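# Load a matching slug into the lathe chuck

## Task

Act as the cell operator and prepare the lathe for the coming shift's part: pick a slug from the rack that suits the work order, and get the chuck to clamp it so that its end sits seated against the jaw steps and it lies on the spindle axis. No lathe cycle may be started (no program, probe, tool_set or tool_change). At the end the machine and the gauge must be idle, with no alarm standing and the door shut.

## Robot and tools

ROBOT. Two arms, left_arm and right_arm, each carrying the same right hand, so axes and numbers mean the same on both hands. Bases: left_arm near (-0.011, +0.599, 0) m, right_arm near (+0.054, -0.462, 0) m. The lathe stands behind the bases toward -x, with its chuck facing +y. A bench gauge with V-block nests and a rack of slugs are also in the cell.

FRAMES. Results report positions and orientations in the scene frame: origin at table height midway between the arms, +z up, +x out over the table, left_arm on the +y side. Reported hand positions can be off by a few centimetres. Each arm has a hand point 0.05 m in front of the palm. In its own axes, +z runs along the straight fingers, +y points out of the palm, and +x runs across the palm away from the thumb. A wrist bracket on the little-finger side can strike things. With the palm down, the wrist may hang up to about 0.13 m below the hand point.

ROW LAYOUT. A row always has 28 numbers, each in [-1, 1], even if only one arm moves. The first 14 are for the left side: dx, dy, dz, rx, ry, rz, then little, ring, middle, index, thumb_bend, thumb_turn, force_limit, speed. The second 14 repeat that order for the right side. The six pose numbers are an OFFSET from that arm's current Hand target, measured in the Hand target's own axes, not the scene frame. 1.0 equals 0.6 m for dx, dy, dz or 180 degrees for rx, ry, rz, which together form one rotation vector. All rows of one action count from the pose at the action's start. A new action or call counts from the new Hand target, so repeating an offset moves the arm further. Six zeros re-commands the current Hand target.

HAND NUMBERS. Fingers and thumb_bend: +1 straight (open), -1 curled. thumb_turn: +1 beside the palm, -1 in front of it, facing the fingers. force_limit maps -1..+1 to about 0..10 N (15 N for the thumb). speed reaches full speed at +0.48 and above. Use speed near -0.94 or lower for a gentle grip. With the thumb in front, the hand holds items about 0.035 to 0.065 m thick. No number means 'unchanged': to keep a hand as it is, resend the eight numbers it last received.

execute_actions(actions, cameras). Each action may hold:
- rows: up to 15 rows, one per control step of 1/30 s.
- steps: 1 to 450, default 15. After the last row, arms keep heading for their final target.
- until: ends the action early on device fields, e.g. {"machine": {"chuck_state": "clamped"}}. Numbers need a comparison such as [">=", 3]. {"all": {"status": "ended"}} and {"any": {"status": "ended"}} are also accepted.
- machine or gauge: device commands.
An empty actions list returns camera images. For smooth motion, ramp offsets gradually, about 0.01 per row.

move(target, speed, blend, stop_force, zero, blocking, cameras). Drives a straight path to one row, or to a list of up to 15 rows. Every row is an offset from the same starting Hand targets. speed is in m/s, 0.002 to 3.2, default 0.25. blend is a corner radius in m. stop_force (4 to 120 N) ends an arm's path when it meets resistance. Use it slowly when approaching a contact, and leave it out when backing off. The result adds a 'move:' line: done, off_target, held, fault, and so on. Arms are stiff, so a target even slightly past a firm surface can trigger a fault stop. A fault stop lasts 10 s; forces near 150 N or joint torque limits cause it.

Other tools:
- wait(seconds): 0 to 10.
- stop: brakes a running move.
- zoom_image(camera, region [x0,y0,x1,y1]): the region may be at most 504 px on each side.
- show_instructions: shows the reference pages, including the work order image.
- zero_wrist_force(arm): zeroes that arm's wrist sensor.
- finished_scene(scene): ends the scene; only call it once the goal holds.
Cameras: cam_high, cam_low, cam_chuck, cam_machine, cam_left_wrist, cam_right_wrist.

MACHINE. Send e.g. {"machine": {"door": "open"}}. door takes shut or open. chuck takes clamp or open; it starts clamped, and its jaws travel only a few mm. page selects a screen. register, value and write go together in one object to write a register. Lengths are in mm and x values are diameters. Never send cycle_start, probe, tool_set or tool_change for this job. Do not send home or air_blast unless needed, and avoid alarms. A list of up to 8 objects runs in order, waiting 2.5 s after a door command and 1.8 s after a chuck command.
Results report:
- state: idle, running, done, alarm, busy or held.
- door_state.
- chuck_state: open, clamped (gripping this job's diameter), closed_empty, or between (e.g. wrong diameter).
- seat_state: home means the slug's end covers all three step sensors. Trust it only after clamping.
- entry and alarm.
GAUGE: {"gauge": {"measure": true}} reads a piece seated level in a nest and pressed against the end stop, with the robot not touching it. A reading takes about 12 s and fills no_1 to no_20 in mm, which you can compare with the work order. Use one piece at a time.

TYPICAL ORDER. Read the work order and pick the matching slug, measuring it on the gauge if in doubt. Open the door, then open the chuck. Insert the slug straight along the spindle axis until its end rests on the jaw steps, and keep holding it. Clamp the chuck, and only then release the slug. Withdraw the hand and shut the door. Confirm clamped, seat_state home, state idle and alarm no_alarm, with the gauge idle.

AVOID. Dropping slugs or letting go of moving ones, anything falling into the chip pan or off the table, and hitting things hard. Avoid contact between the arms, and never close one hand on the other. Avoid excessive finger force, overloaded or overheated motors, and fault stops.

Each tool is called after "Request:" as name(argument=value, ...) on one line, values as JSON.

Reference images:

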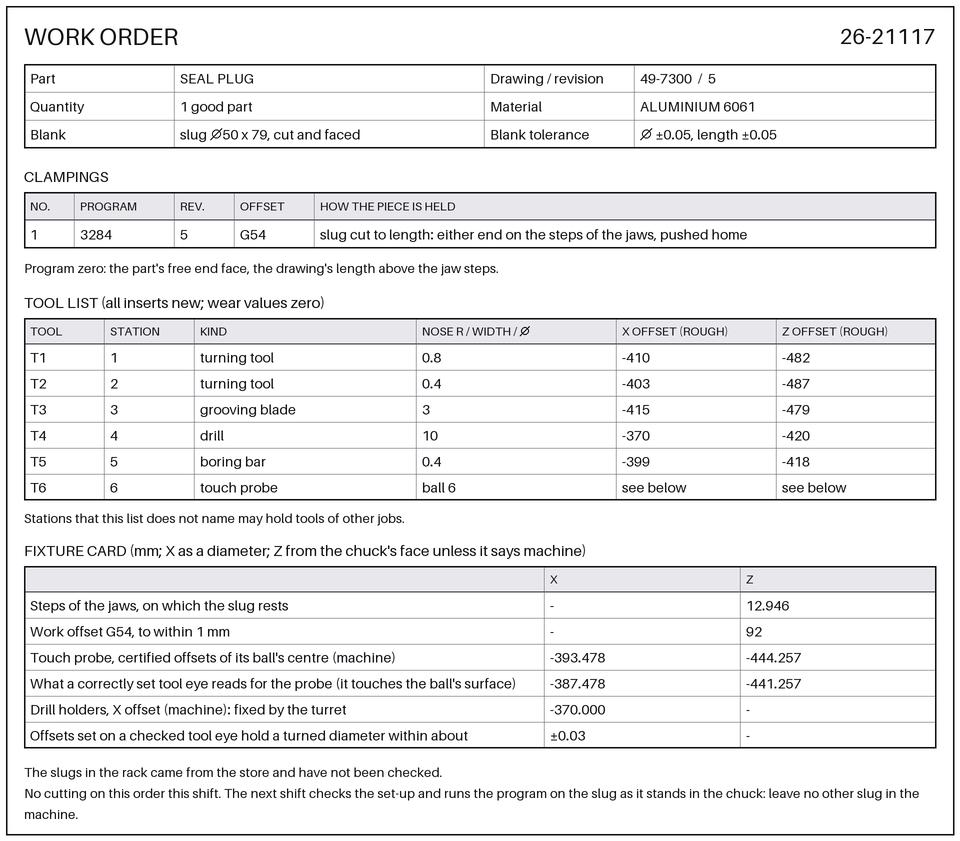

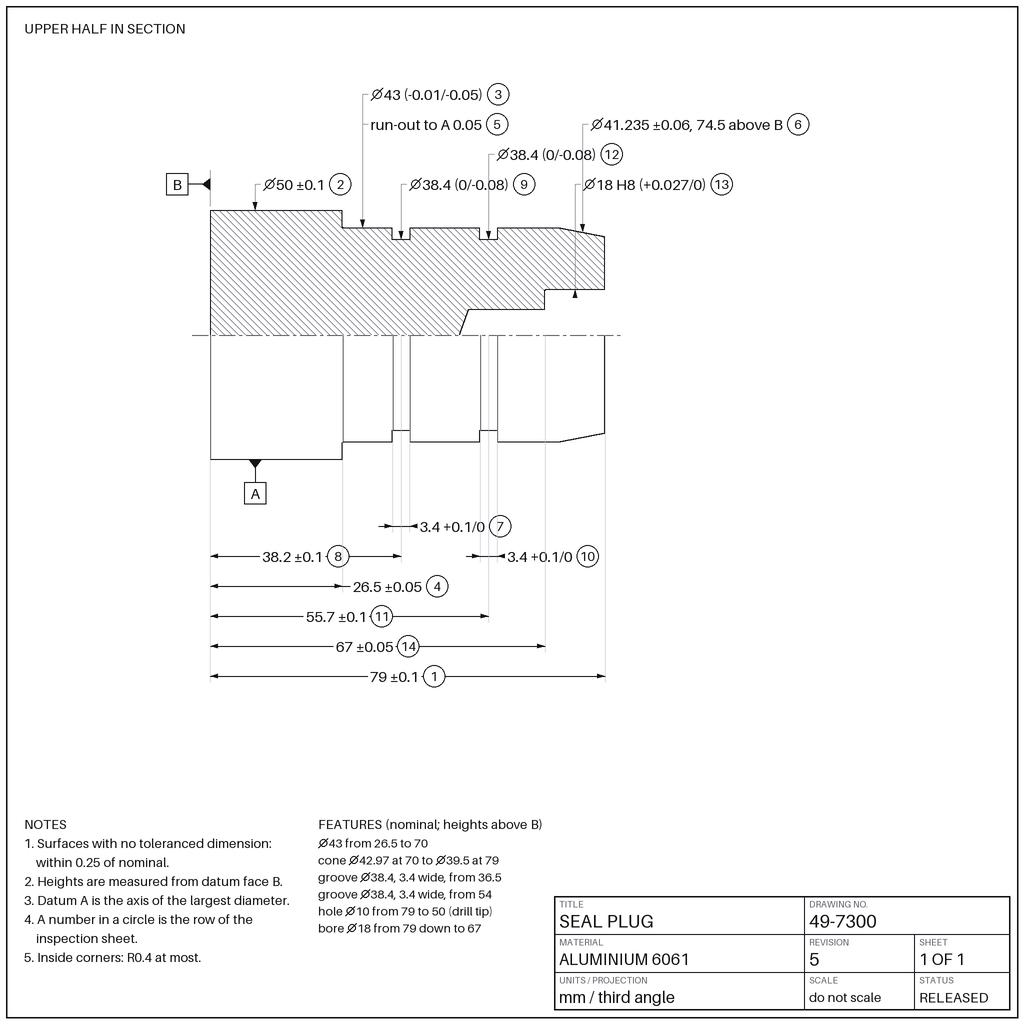

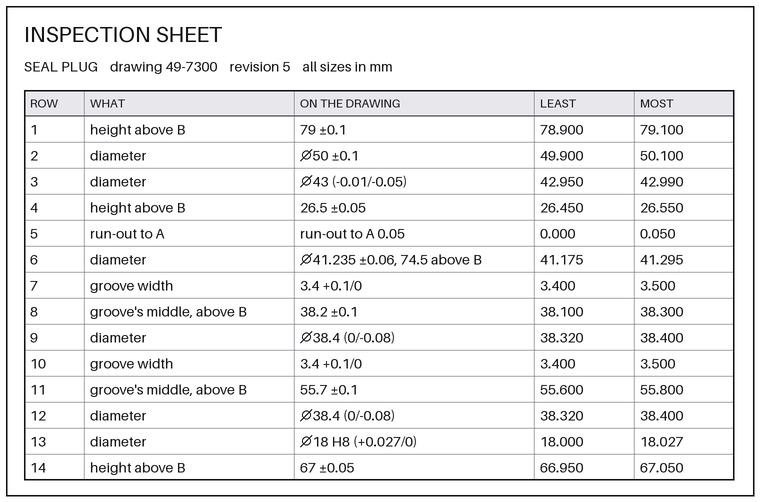

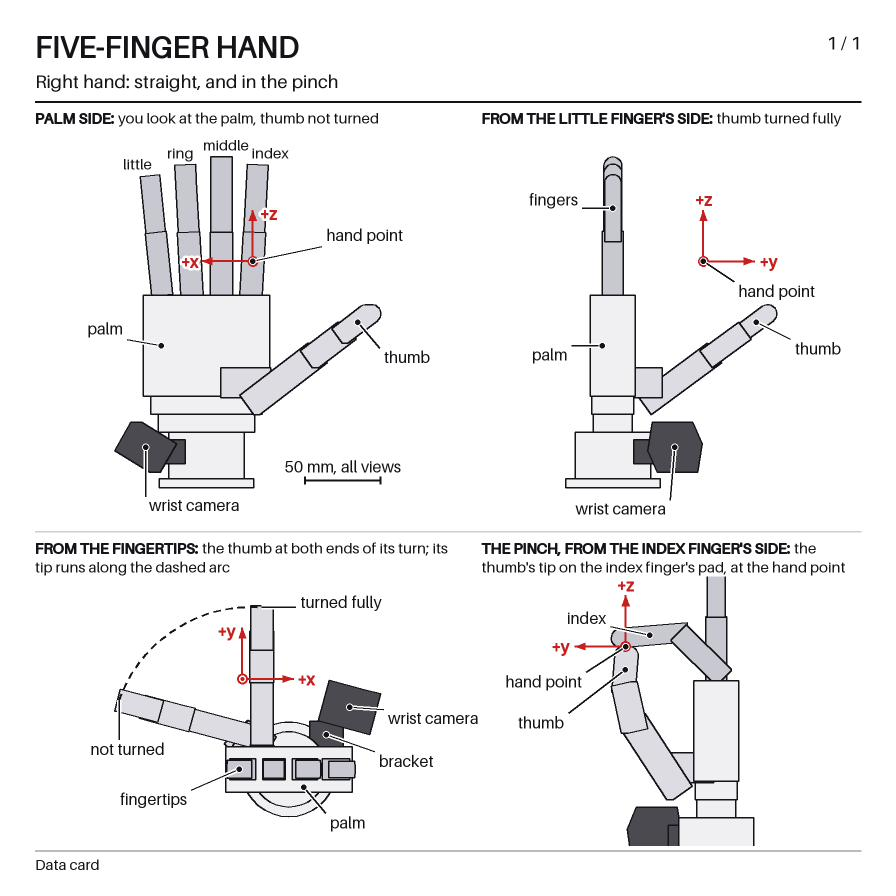

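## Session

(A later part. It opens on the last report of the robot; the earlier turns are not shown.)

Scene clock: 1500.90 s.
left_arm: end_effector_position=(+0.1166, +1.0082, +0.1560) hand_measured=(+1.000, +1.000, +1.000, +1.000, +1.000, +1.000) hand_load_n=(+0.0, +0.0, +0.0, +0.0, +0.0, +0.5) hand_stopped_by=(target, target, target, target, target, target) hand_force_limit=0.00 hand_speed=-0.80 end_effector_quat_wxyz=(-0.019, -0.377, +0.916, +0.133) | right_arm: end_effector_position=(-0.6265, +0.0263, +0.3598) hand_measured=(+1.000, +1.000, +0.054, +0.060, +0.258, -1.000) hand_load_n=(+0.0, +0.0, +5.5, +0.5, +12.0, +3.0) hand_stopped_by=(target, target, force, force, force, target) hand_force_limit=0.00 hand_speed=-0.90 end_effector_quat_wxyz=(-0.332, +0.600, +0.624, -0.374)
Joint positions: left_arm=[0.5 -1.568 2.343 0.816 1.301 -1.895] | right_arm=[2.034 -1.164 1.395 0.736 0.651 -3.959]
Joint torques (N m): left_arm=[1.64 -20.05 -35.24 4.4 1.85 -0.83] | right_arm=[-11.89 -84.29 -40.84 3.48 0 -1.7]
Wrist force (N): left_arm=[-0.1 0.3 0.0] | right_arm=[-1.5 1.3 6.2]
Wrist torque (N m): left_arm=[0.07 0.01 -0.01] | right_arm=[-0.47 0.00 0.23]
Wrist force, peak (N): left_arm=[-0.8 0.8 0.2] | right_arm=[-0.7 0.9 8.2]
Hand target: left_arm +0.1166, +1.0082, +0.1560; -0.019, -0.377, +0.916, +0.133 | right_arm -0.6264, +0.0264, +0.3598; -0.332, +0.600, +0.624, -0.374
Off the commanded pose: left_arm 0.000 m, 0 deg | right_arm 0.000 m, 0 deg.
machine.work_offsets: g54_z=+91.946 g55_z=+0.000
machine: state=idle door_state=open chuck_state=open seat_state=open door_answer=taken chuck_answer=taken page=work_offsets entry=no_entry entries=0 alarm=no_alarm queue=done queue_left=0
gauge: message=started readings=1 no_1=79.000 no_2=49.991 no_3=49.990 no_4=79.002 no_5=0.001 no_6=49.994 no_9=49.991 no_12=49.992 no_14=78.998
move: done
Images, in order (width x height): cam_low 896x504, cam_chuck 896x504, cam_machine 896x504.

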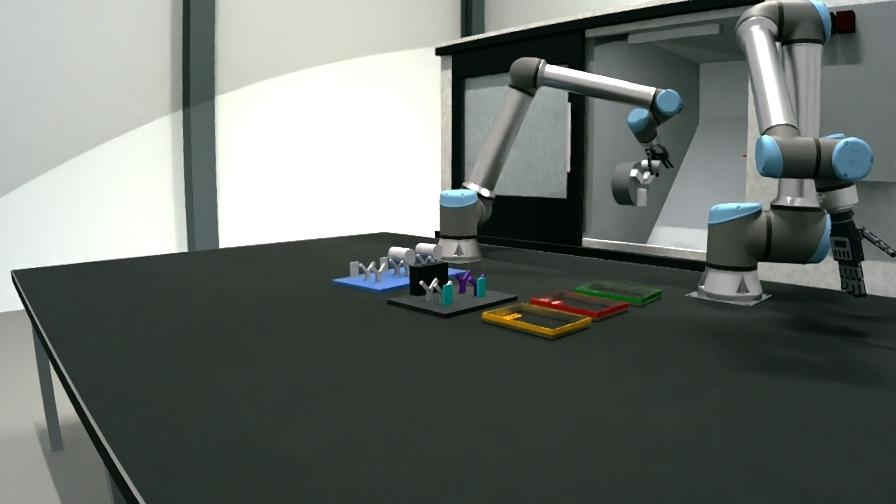

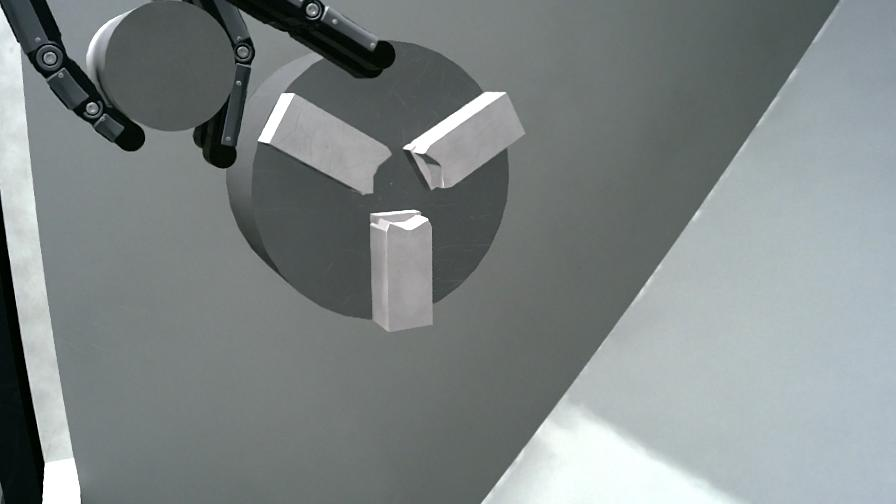

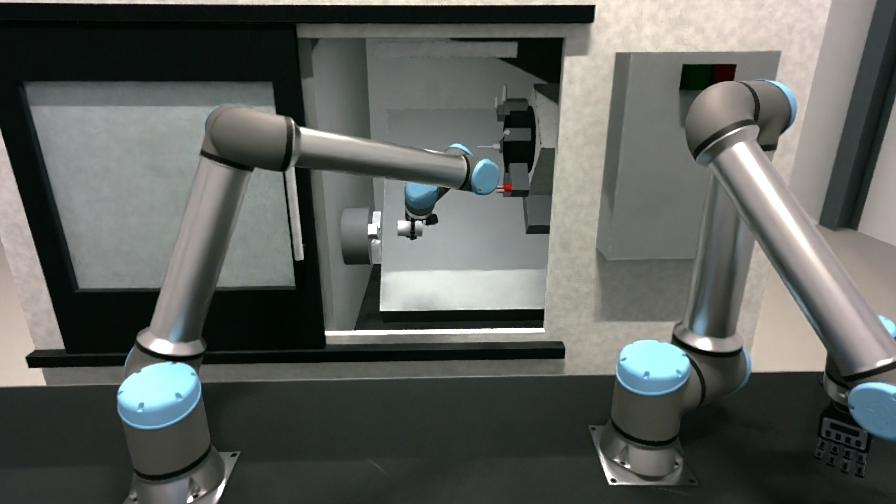

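Request:
move(target=[[0,0,0,0,0,0,1,1,1,1,1,1,0,-0.8, 0.0221,-0.0262,0.3196,0,0,0,1,1,-0.45,-0.45,-0.3,-1,0.0,-0.9],[0,0,0,0,0,0,1,1,1,1,1,1,0,-0.8, -0.0964,-0.0262,0.3278,0,0,0,1,1,-0.45,-0.45,-0.3,-1,0.0,-0.9]], speed=[0.12,0.05], blend=[0.005,0])

Request:
move(target=[0,0,0,0,0,0,1,1,1,1,1,1,0,-0.8, -0.0333,0,0.0023,0,0,0,1,1,-0.45,-0.45,-0.3,-1,0.0,-0.9], speed=0.015, stop_force=5, cameras=["cam_low","cam_machine","cam_chuck"])

Request:
zoom_image(camera="cam_low", region=[620, 160, 670, 210])

Request:
zoom_image(camera="cam_machine", region=[360, 210, 410, 260])

Request:
zoom_image(camera="cam_chuck", region=[350, 120, 500, 270])

Scene clock: 1546.00 s.
left_arm: end_effector_position=(+0.1166, +1.0082, +0.1560) hand_measured=(+1.000, +1.000, +1.000, +1.000, +1.000, +1.000) hand_load_n=(+0.0, +0.0, +0.0, +0.0, +0.0, +0.0) hand_stopped_by=(target, target, target, target, target, target) hand_force_limit=0.00 hand_speed=-0.80 end_effector_quat_wxyz=(-0.019, -0.377, +0.916, +0.133) | right_arm: end_effector_position=(-0.8007, -0.0449, +0.2773) hand_measured=(+1.000, +1.000, +0.054, +0.060, +0.258, -1.000) hand_load_n=(+0.0, +0.0, +5.5, +0.5, +12.0, +2.5) hand_stopped_by=(target, target, force, force, force, target) hand_force_limit=0.00 hand_speed=-0.90 end_effector_quat_wxyz=(-0.332, +0.600, +0.624, -0.374) end_effector_velocity=(-0.001, +0.003, +0.001) end_effector_angular_velocity=(+0.001, +0.001, +0.000)
Joint positions: left_arm=[0.5 -1.568 2.343 0.816 1.301 -1.895] | right_arm=[2.282 -1.025 1.301 0.481 0.814 -3.677]
Joint velocities: left_arm=[within noise] | right_arm=[-0.002 0.003 -0.006 0.002 -0.001 -0.002]
Joint torques (N m): left_arm=[1.65 -20.08 -35.15 4.36 1.74 -0.97] | right_arm=[-11.32 -73.48 -46.94 3.57 -4.85 -2.52]
Wrist force (N): left_arm=[-0.4 0.5 0.0] | right_arm=[-1.5 0.6 6.1]
Wrist torque (N m): left_arm=[0.09 0.04 -0.03] | right_arm=[-0.54 -0.02 -0.10]
Wrist force, peak (N): left_arm=[-0.7 0.9 -0.5] | right_arm=[-0.6 0.4 8.2]
Hand target: left_arm +0.1166, +1.0082, +0.1560; -0.019, -0.377, +0.916, +0.133 | right_arm -0.8007, -0.0448, +0.2773; -0.332, +0.600, +0.624, -0.374
Off the commanded pose: left_arm 0.000 m, 0 deg | right_arm 0.000 m, 0 deg.
machine.work_offsets: g54_z=+91.946 g55_z=+0.000
machine: state=idle door_state=open chuck_state=open seat_state=open door_answer=taken chuck_answer=taken page=work_offsets entry=no_entry entries=0 alarm=no_alarm queue=done queue_left=0
gauge: message=started readings=1 no_1=79.000 no_2=49.991 no_3=49.990 no_4=79.002 no_5=0.001 no_6=49.994 no_9=49.991 no_12=49.992 no_14=78.998
move: done

Scene clock: 1547.70 s.
left_arm: end_effector_position=(+0.1166, +1.0082, +0.1560) hand_measured=(+1.000, +1.000, +1.000, +1.000, +1.000, +1.000) hand_load_n=(+0.0, +0.0, +0.0, +0.0, +0.0, +0.0) hand_stopped_by=(target, target, target, target, target, target) hand_force_limit=0.00 hand_speed=-0.80 end_effector_quat_wxyz=(-0.019, -0.377, +0.916, +0.133) | right_arm: end_effector_position=(-0.8008, -0.0536, +0.2774) hand_measured=(+1.000, +1.000, +0.054, +0.060, +0.258, -1.000) hand_load_n=(+0.0, +0.0, +5.0, +0.5, +11.5, +2.5) hand_stopped_by=(target, target, force, force, force, target) hand_force_limit=0.00 hand_speed=-0.90 end_effector_quat_wxyz=(-0.332, +0.600, +0.624, -0.374)
Joint positions: left_arm=[0.5 -1.568 2.343 0.816 1.301 -1.895] | right_arm=[2.29 -1.035 1.315 0.471 0.819 -3.671]
Joint torques (N m): left_arm=[1.7 -19.4 -35.26 4.3 1.94 -0.9] | right_arm=[-10.71 -70.63 -47.35 3.68 -4.91 -2.42]
Wrist force (N): left_arm=[-0.6 0.8 -0.1] | right_arm=[-1.0 0.9 6.1]
Wrist torque (N m): left_arm=[0.14 0.07 -0.03] | right_arm=[-0.50 -0.04 -0.08]
Wrist force, peak (N): left_arm=[-0.6 0.8 -0.1] | right_arm=[5.9 -1.8 7.9]
Hand target: left_arm +0.1166, +1.0082, +0.1560; -0.019, -0.377, +0.916, +0.133 | right_arm -0.8008, -0.0536, +0.2774; -0.332, +0.600, +0.624, -0.374 (not the last commanded pose)
Off the commanded pose: left_arm 0.000 m, 0 deg | right_arm 0.011 m, 0 deg.
machine.work_offsets: g54_z=+91.946 g55_z=+0.000
machine: state=idle door_state=open chuck_state=open seat_state=open door_answer=taken chuck_answer=taken page=work_offsets entry=no_entry entries=0 alarm=no_alarm queue=done queue_left=0
gauge: message=started readings=1 no_1=79.000 no_2=49.991 no_3=49.990 no_4=79.002 no_5=0.001 no_6=49.994 no_9=49.991 no_12=49.992 no_14=78.998
move: contact (right_arm)
Images, in order (width x height): cam_low 896x504, cam_chuck 896x504, cam_machine 896x504.

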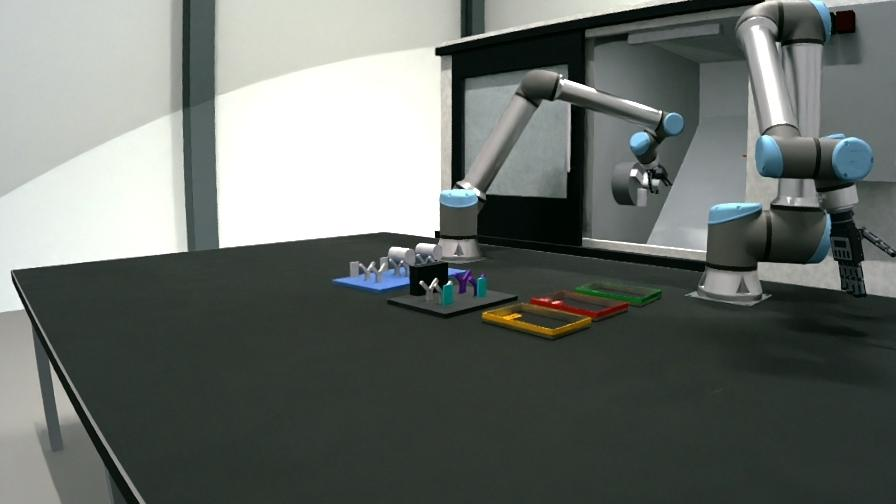

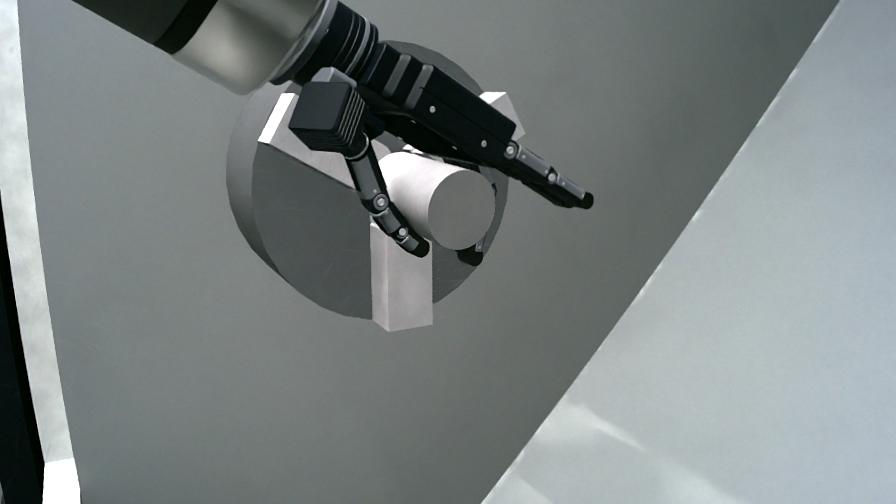

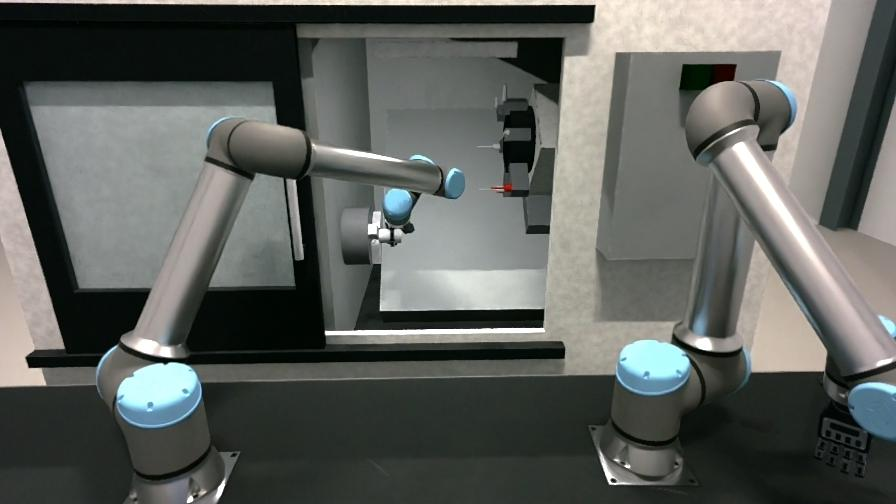

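Scaled by 10.080 from the camera's 896x504 image, which has a finer 1280x720 frame.

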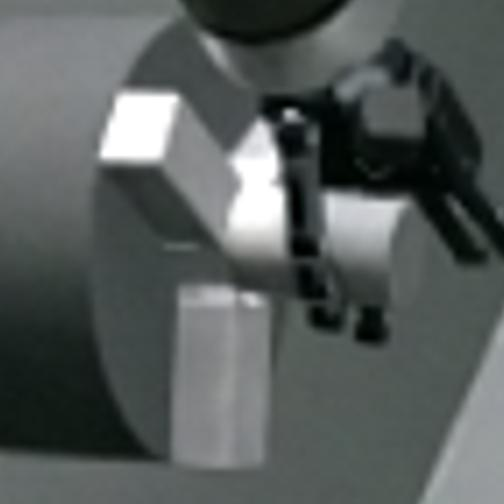

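Scaled by 10.080 from the camera's 896x504 image, which has a finer 1280x720 frame.

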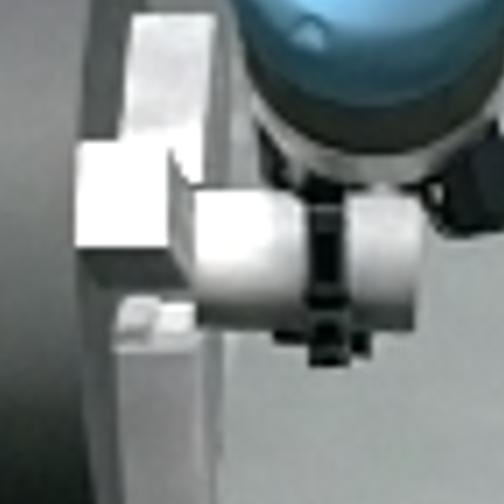

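Scaled by 3.360 from the camera's 896x504 image, which has a finer 1280x720 frame.

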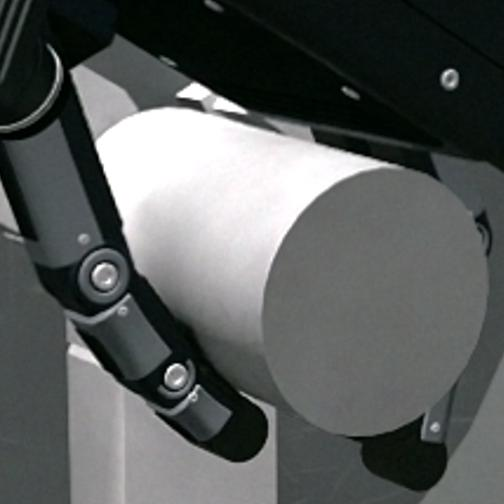

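Request:
move(target=[0,0,0,0,0,0,1,1,1,1,1,1,0,-0.8, 0.0146,-0.0032,0.0025,0,0.022,0,1,1,-0.45,-0.45,-0.3,-1,0.0,-0.9], speed=0.04, cameras=["cam_low","cam_machine","cam_chuck"])

Request:
zoom_image(camera="cam_low", region=[620, 160, 670, 210])

Request:
zoom_image(camera="cam_machine", region=[360, 210, 410, 260])

Request:
zoom_image(camera="cam_chuck", region=[350, 120, 500, 270])

Scene clock: 1586.63 s.
left_arm: end_effector_position=(+0.1166, +1.0082, +0.1560) hand_measured=(+1.000, +1.000, +1.000, +1.000, +1.000, +1.000) hand_load_n=(+0.0, +0.0, +0.0, +0.0, +0.0, +0.0) hand_stopped_by=(target, target, target, target, target, target) hand_force_limit=0.00 hand_speed=-0.80 end_effector_quat_wxyz=(-0.019, -0.377, +0.916, +0.133) | right_arm: end_effector_position=(-0.8035, -0.0451, +0.2780) hand_measured=(+1.000, +1.000, +0.054, +0.060, +0.258, -1.000) hand_load_n=(+0.0, +0.0, +5.0, +0.5, +12.0, +3.0) hand_stopped_by=(target, target, force, force, force, target) hand_force_limit=0.00 hand_speed=-0.90 end_effector_quat_wxyz=(-0.354, +0.612, +0.612, -0.353) end_effector_velocity=(+0.000, -0.002, +0.000) end_effector_angular_velocity=(-0.003, +0.000, +0.006)
Joint positions: left_arm=[0.5 -1.568 2.343 0.816 1.301 -1.895] | right_arm=[2.299 -1.053 1.333 0.421 0.886 -3.633]
Joint velocities: left_arm=[within noise] | right_arm=[0 0 0 0.005 -0.006 -0.003]
Joint torques (N m): left_arm=[0.35 -20.73 -35.67 4.32 1.89 -1.03] | right_arm=[-8.89 -70.14 -45.09 2.72 -4.7 -2.49]
Wrist force (N): left_arm=[0.0 0.5 0.0] | right_arm=[-1.7 0.8 6.3]
Wrist torque (N m): left_arm=[0.10 -0.01 0.00] | right_arm=[-0.55 -0.01 -0.09]
Wrist force, peak (N): left_arm=[-0.4 1.0 -0.3] | right_arm=[-1.5 0.7 6.6]
Hand target: left_arm +0.1166, +1.0082, +0.1560; -0.019, -0.377, +0.916, +0.133 | right_arm -0.8035, -0.0450, +0.2780; -0.354, +0.612, +0.612, -0.353
Off the commanded pose: left_arm 0.000 m, 0 deg | right_arm 0.000 m, 0 deg.
machine.work_offsets: g54_z=+91.946 g55_z=+0.000
machine: state=idle door_state=open chuck_state=open seat_state=open door_answer=taken chuck_answer=taken page=work_offsets entry=no_entry entries=0 alarm=no_alarm queue=done queue_left=0
gauge: message=started readings=1 no_1=79.000 no_2=49.991 no_3=49.990 no_4=79.002 no_5=0.001 no_6=49.994 no_9=49.991 no_12=49.992 no_14=78.998
move: done
Images, in order (width x height): cam_low 896x504, cam_chuck 896x504, cam_machine 896x504.

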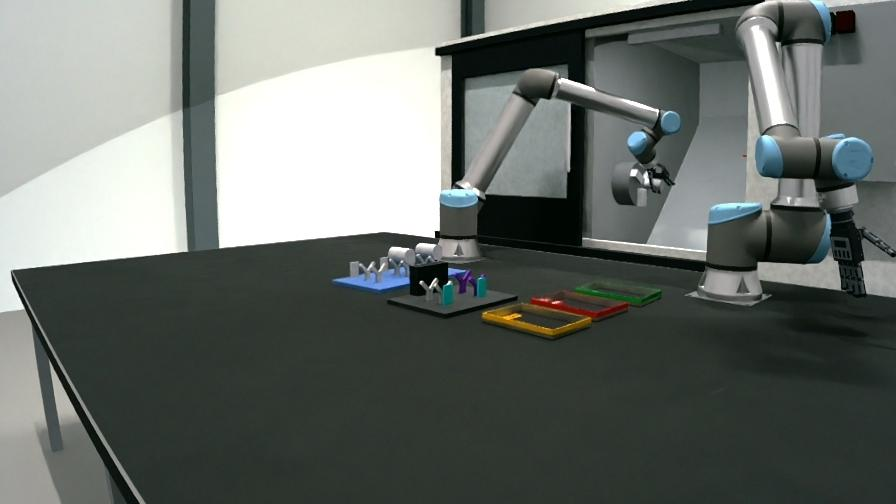

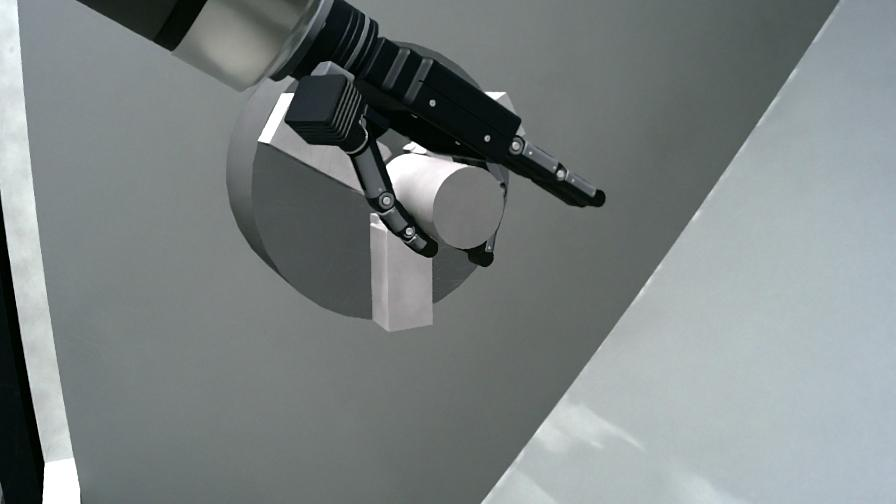

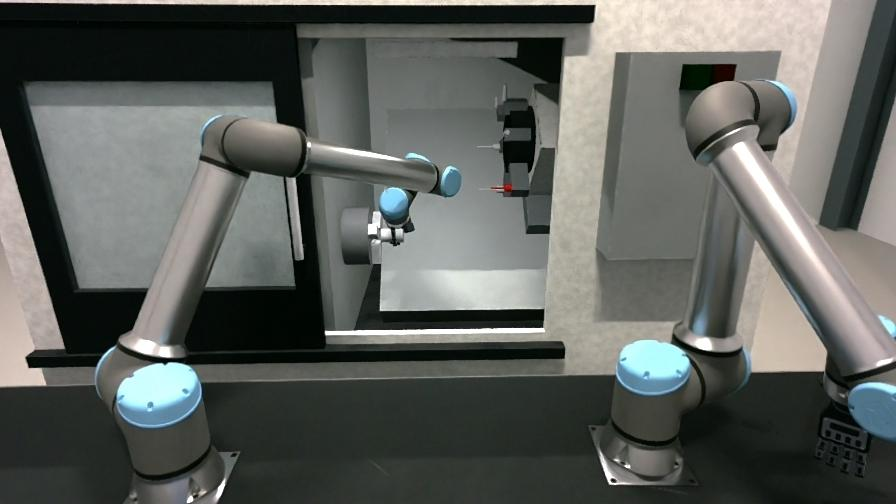

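Scaled by 10.080 from the camera's 896x504 image, which has a finer 1280x720 frame.

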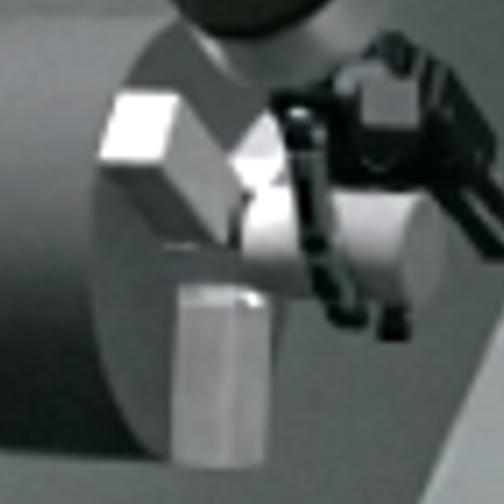

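Scaled by 10.080 from the camera's 896x504 image, which has a finer 1280x720 frame.

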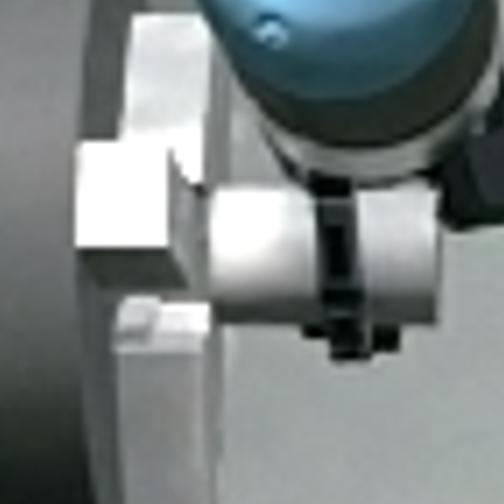

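Scaled by 3.360 from the camera's 896x504 image, which has a finer 1280x720 frame.

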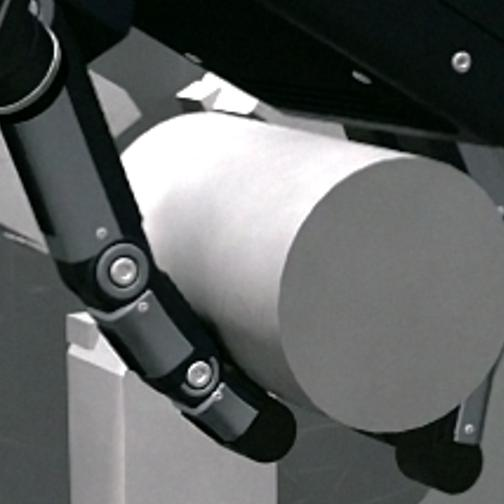

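Request:
move(target=[[0,0,0,0,0,0,1,1,1,1,1,1,0,-0.8, 0,-0.0021,0.0036,0,0,0,1,1,-0.45,-0.45,-0.3,-1,0.0,-0.9],[0,0,0,0,0,0,1,1,1,1,1,1,0,-0.8, -0.0367,-0.0021,0.0036,0,0,0,1,1,-0.45,-0.45,-0.3,-1,0.0,-0.9]], speed=0.015, stop_force=5, cameras=["cam_low","cam_machine","cam_chuck"])

Request:
zoom_image(camera="cam_low", region=[620, 160, 670, 210])

Request:
zoom_image(camera="cam_machine", region=[360, 210, 410, 260])

Request:
zoom_image(camera="cam_chuck", region=[350, 120, 500, 270])

Scene clock: 1610.03 s.
left_arm: end_effector_position=(+0.1166, +1.0082, +0.1560) hand_measured=(+1.000, +1.000, +1.000, +1.000, +1.000, +1.000) hand_load_n=(+0.0, +0.0, +0.0, +0.0, +0.0, +0.0) hand_stopped_by=(target, target, target, target, target, target) hand_force_limit=0.00 hand_speed=-0.80 end_effector_quat_wxyz=(-0.019, -0.377, +0.916, +0.133) | right_arm: end_effector_position=(-0.8060, -0.0670, +0.2780) hand_measured=(+1.000, +1.000, +0.054, +0.060, +0.258, -1.000) hand_load_n=(+0.0, +0.0, +5.0, +0.5, +11.5, +3.0) hand_stopped_by=(target, target, force, force, force, target) hand_force_limit=0.00 hand_speed=-0.90 end_effector_quat_wxyz=(-0.354, +0.612, +0.612, -0.353)
Joint positions: left_arm=[0.5 -1.568 2.343 0.816 1.301 -1.895] | right_arm=[2.321 -1.072 1.361 0.402 0.903 -3.615]
Joint torques (N m): left_arm=[2.41 -19.63 -35.26 4.4 1.77 -0.93] | right_arm=[-10.57 -68.59 -48.02 3.03 -4.57 -2.5]
Wrist force (N): left_arm=[-0.6 0.7 -0.3] | right_arm=[-1.9 0.8 5.9]
Wrist torque (N m): left_arm=[0.14 0.08 -0.03] | right_arm=[-0.54 0.03 -0.10]
Wrist force, peak (N): left_arm=[-0.7 0.8 -0.1] | right_arm=[-1.6 0.8 6.6]
Hand target: left_arm +0.1166, +1.0082, +0.1560; -0.019, -0.377, +0.916, +0.133 | right_arm -0.8060, -0.0670, +0.2780; -0.354, +0.612, +0.612, -0.353
Off the commanded pose: left_arm 0.000 m, 0 deg | right_arm 0.000 m, 0 deg.
machine.work_offsets: g54_z=+91.946 g55_z=+0.000
machine: state=idle door_state=open chuck_state=open seat_state=open door_answer=taken chuck_answer=taken page=work_offsets entry=no_entry entries=0 alarm=no_alarm queue=done queue_left=0
gauge: message=started readings=1 no_1=79.000 no_2=49.991 no_3=49.990 no_4=79.002 no_5=0.001 no_6=49.994 no_9=49.991 no_12=49.992 no_14=78.998
move: done
Images, in order (width x height): cam_low 896x504, cam_chuck 896x504, cam_machine 896x504.

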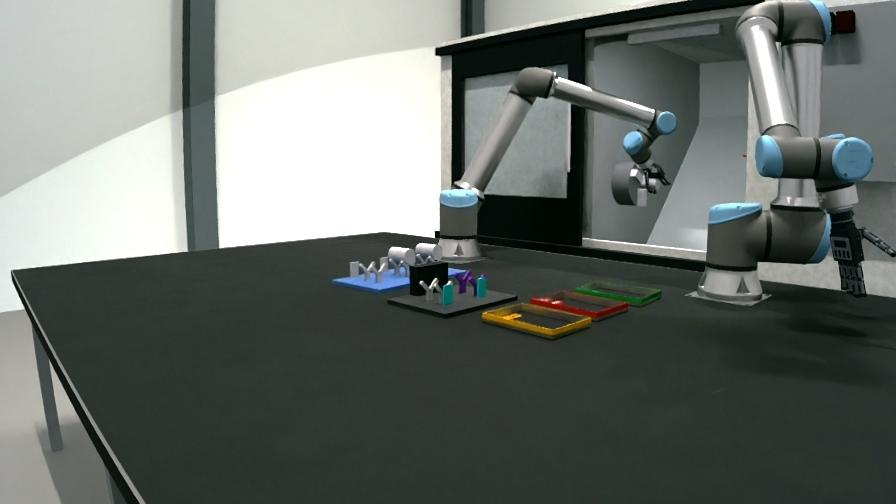

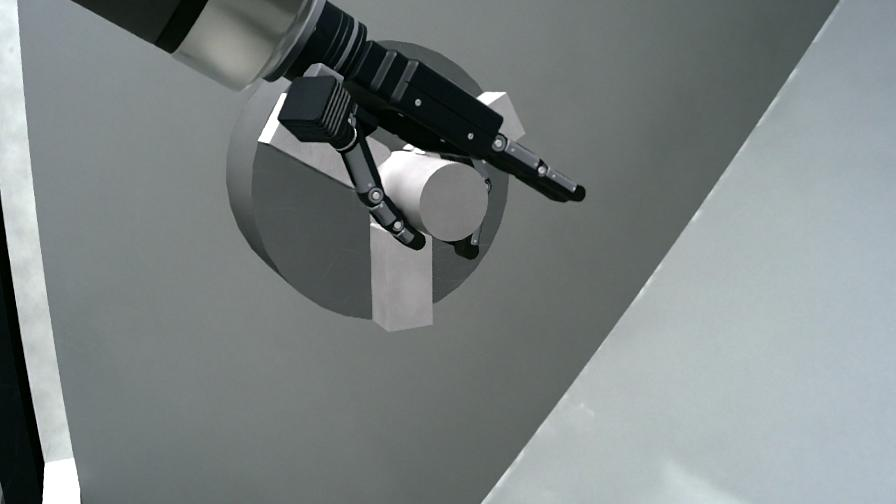

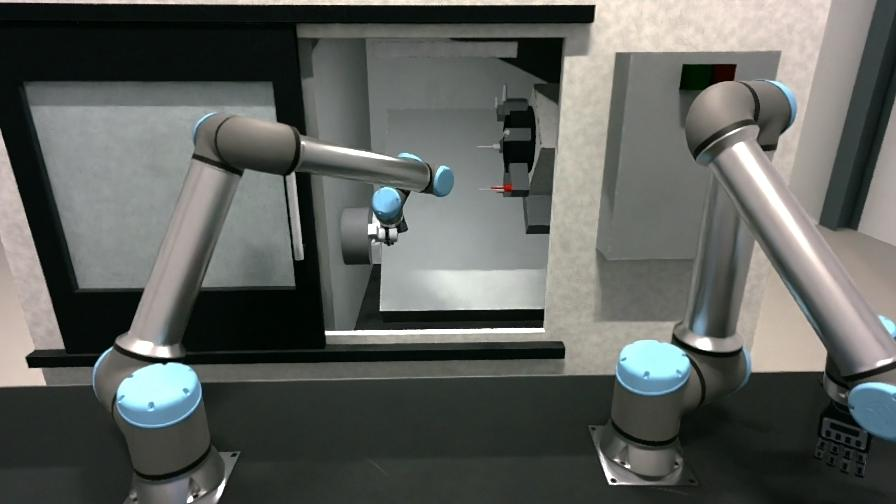

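Scaled by 10.080 from the camera's 896x504 image, which has a finer 1280x720 frame.

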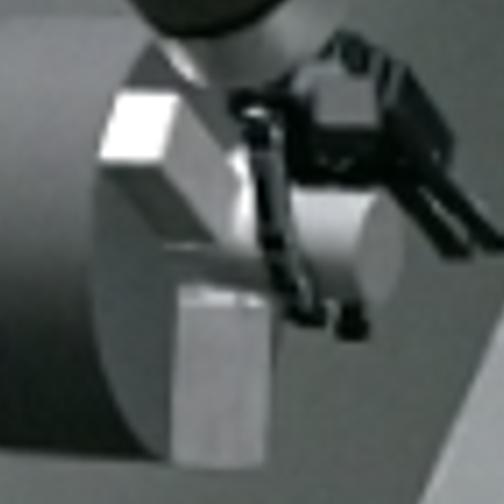

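Scaled by 10.080 from the camera's 896x504 image, which has a finer 1280x720 frame.

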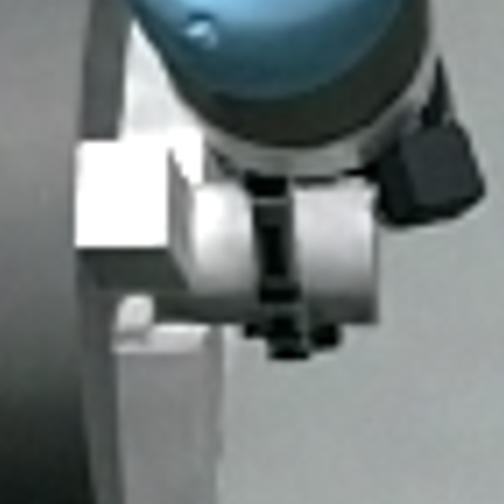

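Scaled by 3.360 from the camera's 896x504 image, which has a finer 1280x720 frame.

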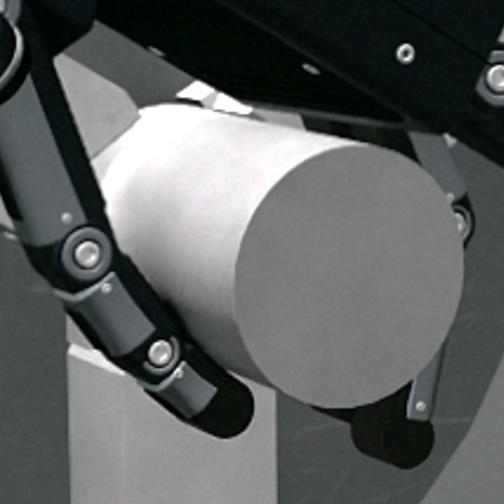

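Request:
move(target=[0,0,0,0,0,0,1,1,1,1,1,1,0,-0.8, -0.03,0,0,0,0,0,1,1,-0.45,-0.45,-0.3,-1,0.0,-0.9], speed=0.01, stop_force=6, cameras=["cam_machine","cam_chuck"])

Request:
zoom_image(camera="cam_machine", region=[360, 210, 410, 260])

Request:
zoom_image(camera="cam_chuck", region=[350, 120, 500, 270])

Scene clock: 1618.07 s.
left_arm: end_effector_position=(+0.1166, +1.0082, +0.1560) hand_measured=(+1.000, +1.000, +1.000, +1.000, +1.000, +1.000) hand_load_n=(+0.0, +0.0, +0.0, +0.0, +0.0, +0.0) hand_stopped_by=(target, target, target, target, target, target) hand_force_limit=0.00 hand_speed=-0.80 end_effector_quat_wxyz=(-0.019, -0.377, +0.916, +0.133) | right_arm: end_effector_position=(-0.8060, -0.0686, +0.2779) hand_measured=(+1.000, +1.000, +0.054, +0.060, +0.258, -1.000) hand_load_n=(+0.0, +0.0, +2.5, +1.5, +11.0, +0.5) hand_stopped_by=(target, target, force, force, force, target) hand_force_limit=0.00 hand_speed=-0.90 end_effector_quat_wxyz=(-0.354, +0.612, +0.612, -0.353)
Joint positions: left_arm=[0.5 -1.568 2.343 0.816 1.301 -1.895] | right_arm=[2.322 -1.073 1.363 0.4 0.904 -3.614]
Joint torques (N m): left_arm=[1.53 -20.47 -35.52 4.35 1.85 -0.99] | right_arm=[-11.07 -67.54 -47.81 2.99 -4.55 -2.39]
Wrist force (N): left_arm=[-0.2 0.7 -0.3] | right_arm=[-1.7 0.8 6.2]
Wrist torque (N m): left_arm=[0.14 0.03 -0.01] | right_arm=[-0.55 0.00 -0.09]
Wrist force, peak (N): left_arm=[-0.8 0.7 -0.4] | right_arm=[6.6 1.9 4.4]
Hand target: left_arm +0.1166, +1.0082, +0.1560; -0.019, -0.377, +0.916, +0.133 | right_arm -0.8060, -0.0686, +0.2779; -0.354, +0.612, +0.612, -0.353 (not the last commanded pose)
Off the commanded pose: left_arm 0.000 m, 0 deg | right_arm 0.016 m, 0 deg.
machine.work_offsets: g54_z=+91.946 g55_z=+0.000
machine: state=idle door_state=open chuck_state=open seat_state=open door_answer=taken chuck_answer=taken page=work_offsets entry=no_entry entries=0 alarm=no_alarm queue=done queue_left=0
gauge: message=started readings=1 no_1=79.000 no_2=49.991 no_3=49.990 no_4=79.002 no_5=0.001 no_6=49.994 no_9=49.991 no_12=49.992 no_14=78.998
move: contact (right_arm)
Images, in order (width x height): cam_chuck 896x504, cam_machine 896x504.

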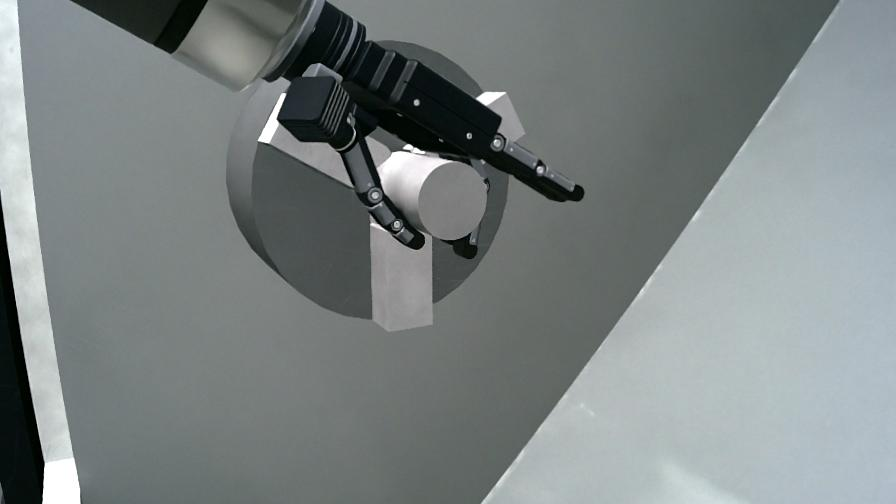

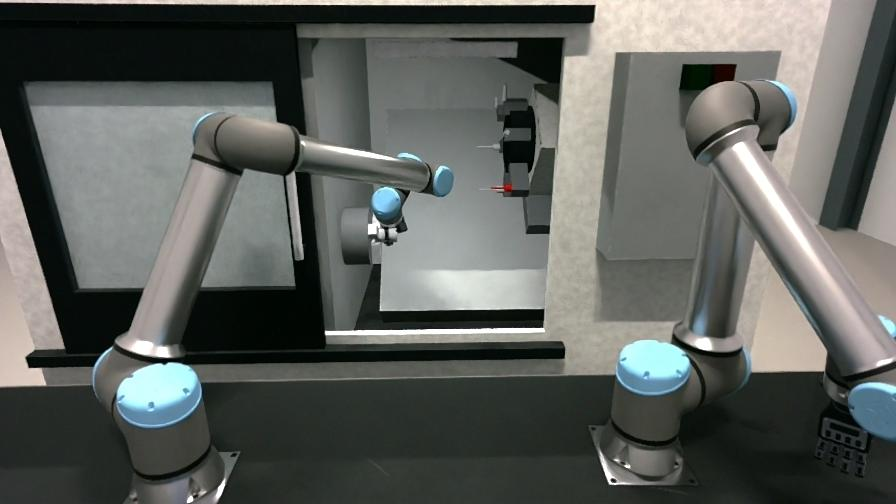

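Scaled by 10.080 from the camera's 896x504 image, which has a finer 1280x720 frame.

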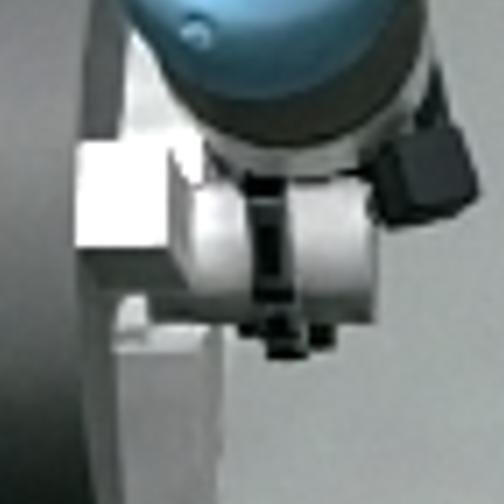

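Scaled by 3.360 from the camera's 896x504 image, which has a finer 1280x720 frame.

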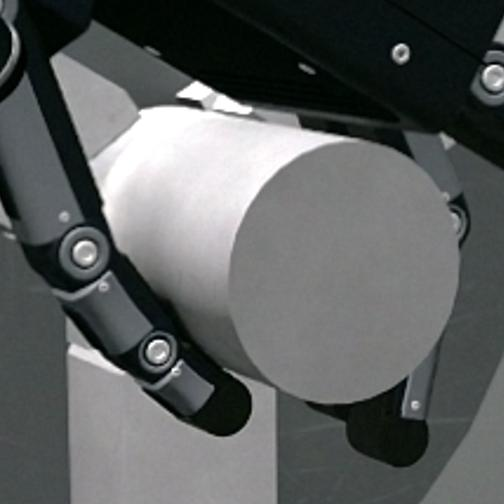

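Request:
move(target=[0,0,0,0,0,0,1,1,1,1,1,1,0,-0.8, -0.02,0,0,0,0,0,1,1,-0.45,-0.45,-0.3,-1,0.0,-0.9], speed=0.008, stop_force=14, cameras=[])

Scene clock: 1626.07 s.
left_arm: end_effector_position=(+0.1166, +1.0082, +0.1560) hand_measured=(+1.000, +1.000, +1.000, +1.000, +1.000, +1.000) hand_load_n=(+0.0, +0.0, +0.0, +0.0, +0.0, +0.0) hand_stopped_by=(target, target, target, target, target, target) hand_force_limit=0.00 hand_speed=-0.80 end_effector_quat_wxyz=(-0.019, -0.377, +0.916, +0.133) | right_arm: end_effector_position=(-0.8060, -0.0700, +0.2779) hand_measured=(+1.000, +1.000, +0.054, +0.060, +0.258, -1.000) hand_load_n=(+0.0, +0.0, +0.0, +2.0, +11.0, -5.5) hand_stopped_by=(target, target, force, force, force, target) hand_force_limit=0.00 hand_speed=-0.90 end_effector_quat_wxyz=(-0.354, +0.612, +0.612, -0.353)
Joint positions: left_arm=[0.5 -1.568 2.343 0.816 1.301 -1.895] | right_arm=[2.323 -1.075 1.365 0.399 0.905 -3.613]
Joint torques (N m): left_arm=[1.02 -20.43 -35.32 4.3 1.77 -0.99] | right_arm=[-4.24 -69.97 -46.9 4.18 -6.8 -2.52]
Wrist force (N): left_arm=[-0.4 0.5 -0.1] | right_arm=[5.6 2.6 5.4]
Wrist torque (N m): left_arm=[0.09 0.04 -0.03] | right_arm=[-0.49 -0.06 -0.02]
Wrist force, peak (N): left_arm=[-0.5 1.0 0.0] | right_arm=[13.8 3.6 4.8]
Hand target: left_arm +0.1166, +1.0082, +0.1560; -0.019, -0.377, +0.916, +0.133 | right_arm -0.8060, -0.0700, +0.2779; -0.354, +0.612, +0.612, -0.353 (not the last commanded pose)
Off the commanded pose: left_arm 0.000 m, 0 deg | right_arm 0.011 m, 0 deg.
machine.work_offsets: g54_z=+91.946 g55_z=+0.000
machine: state=idle door_state=open chuck_state=open seat_state=open door_answer=taken chuck_answer=taken page=work_offsets entry=no_entry entries=0 alarm=no_alarm queue=done queue_left=0
gauge: message=started readings=1 no_1=79.000 no_2=49.991 no_3=49.990 no_4=79.002 no_5=0.001 no_6=49.994 no_9=49.991 no_12=49.992 no_14=78.998
move: contact (right_arm)
No camera images: "cameras" was empty.


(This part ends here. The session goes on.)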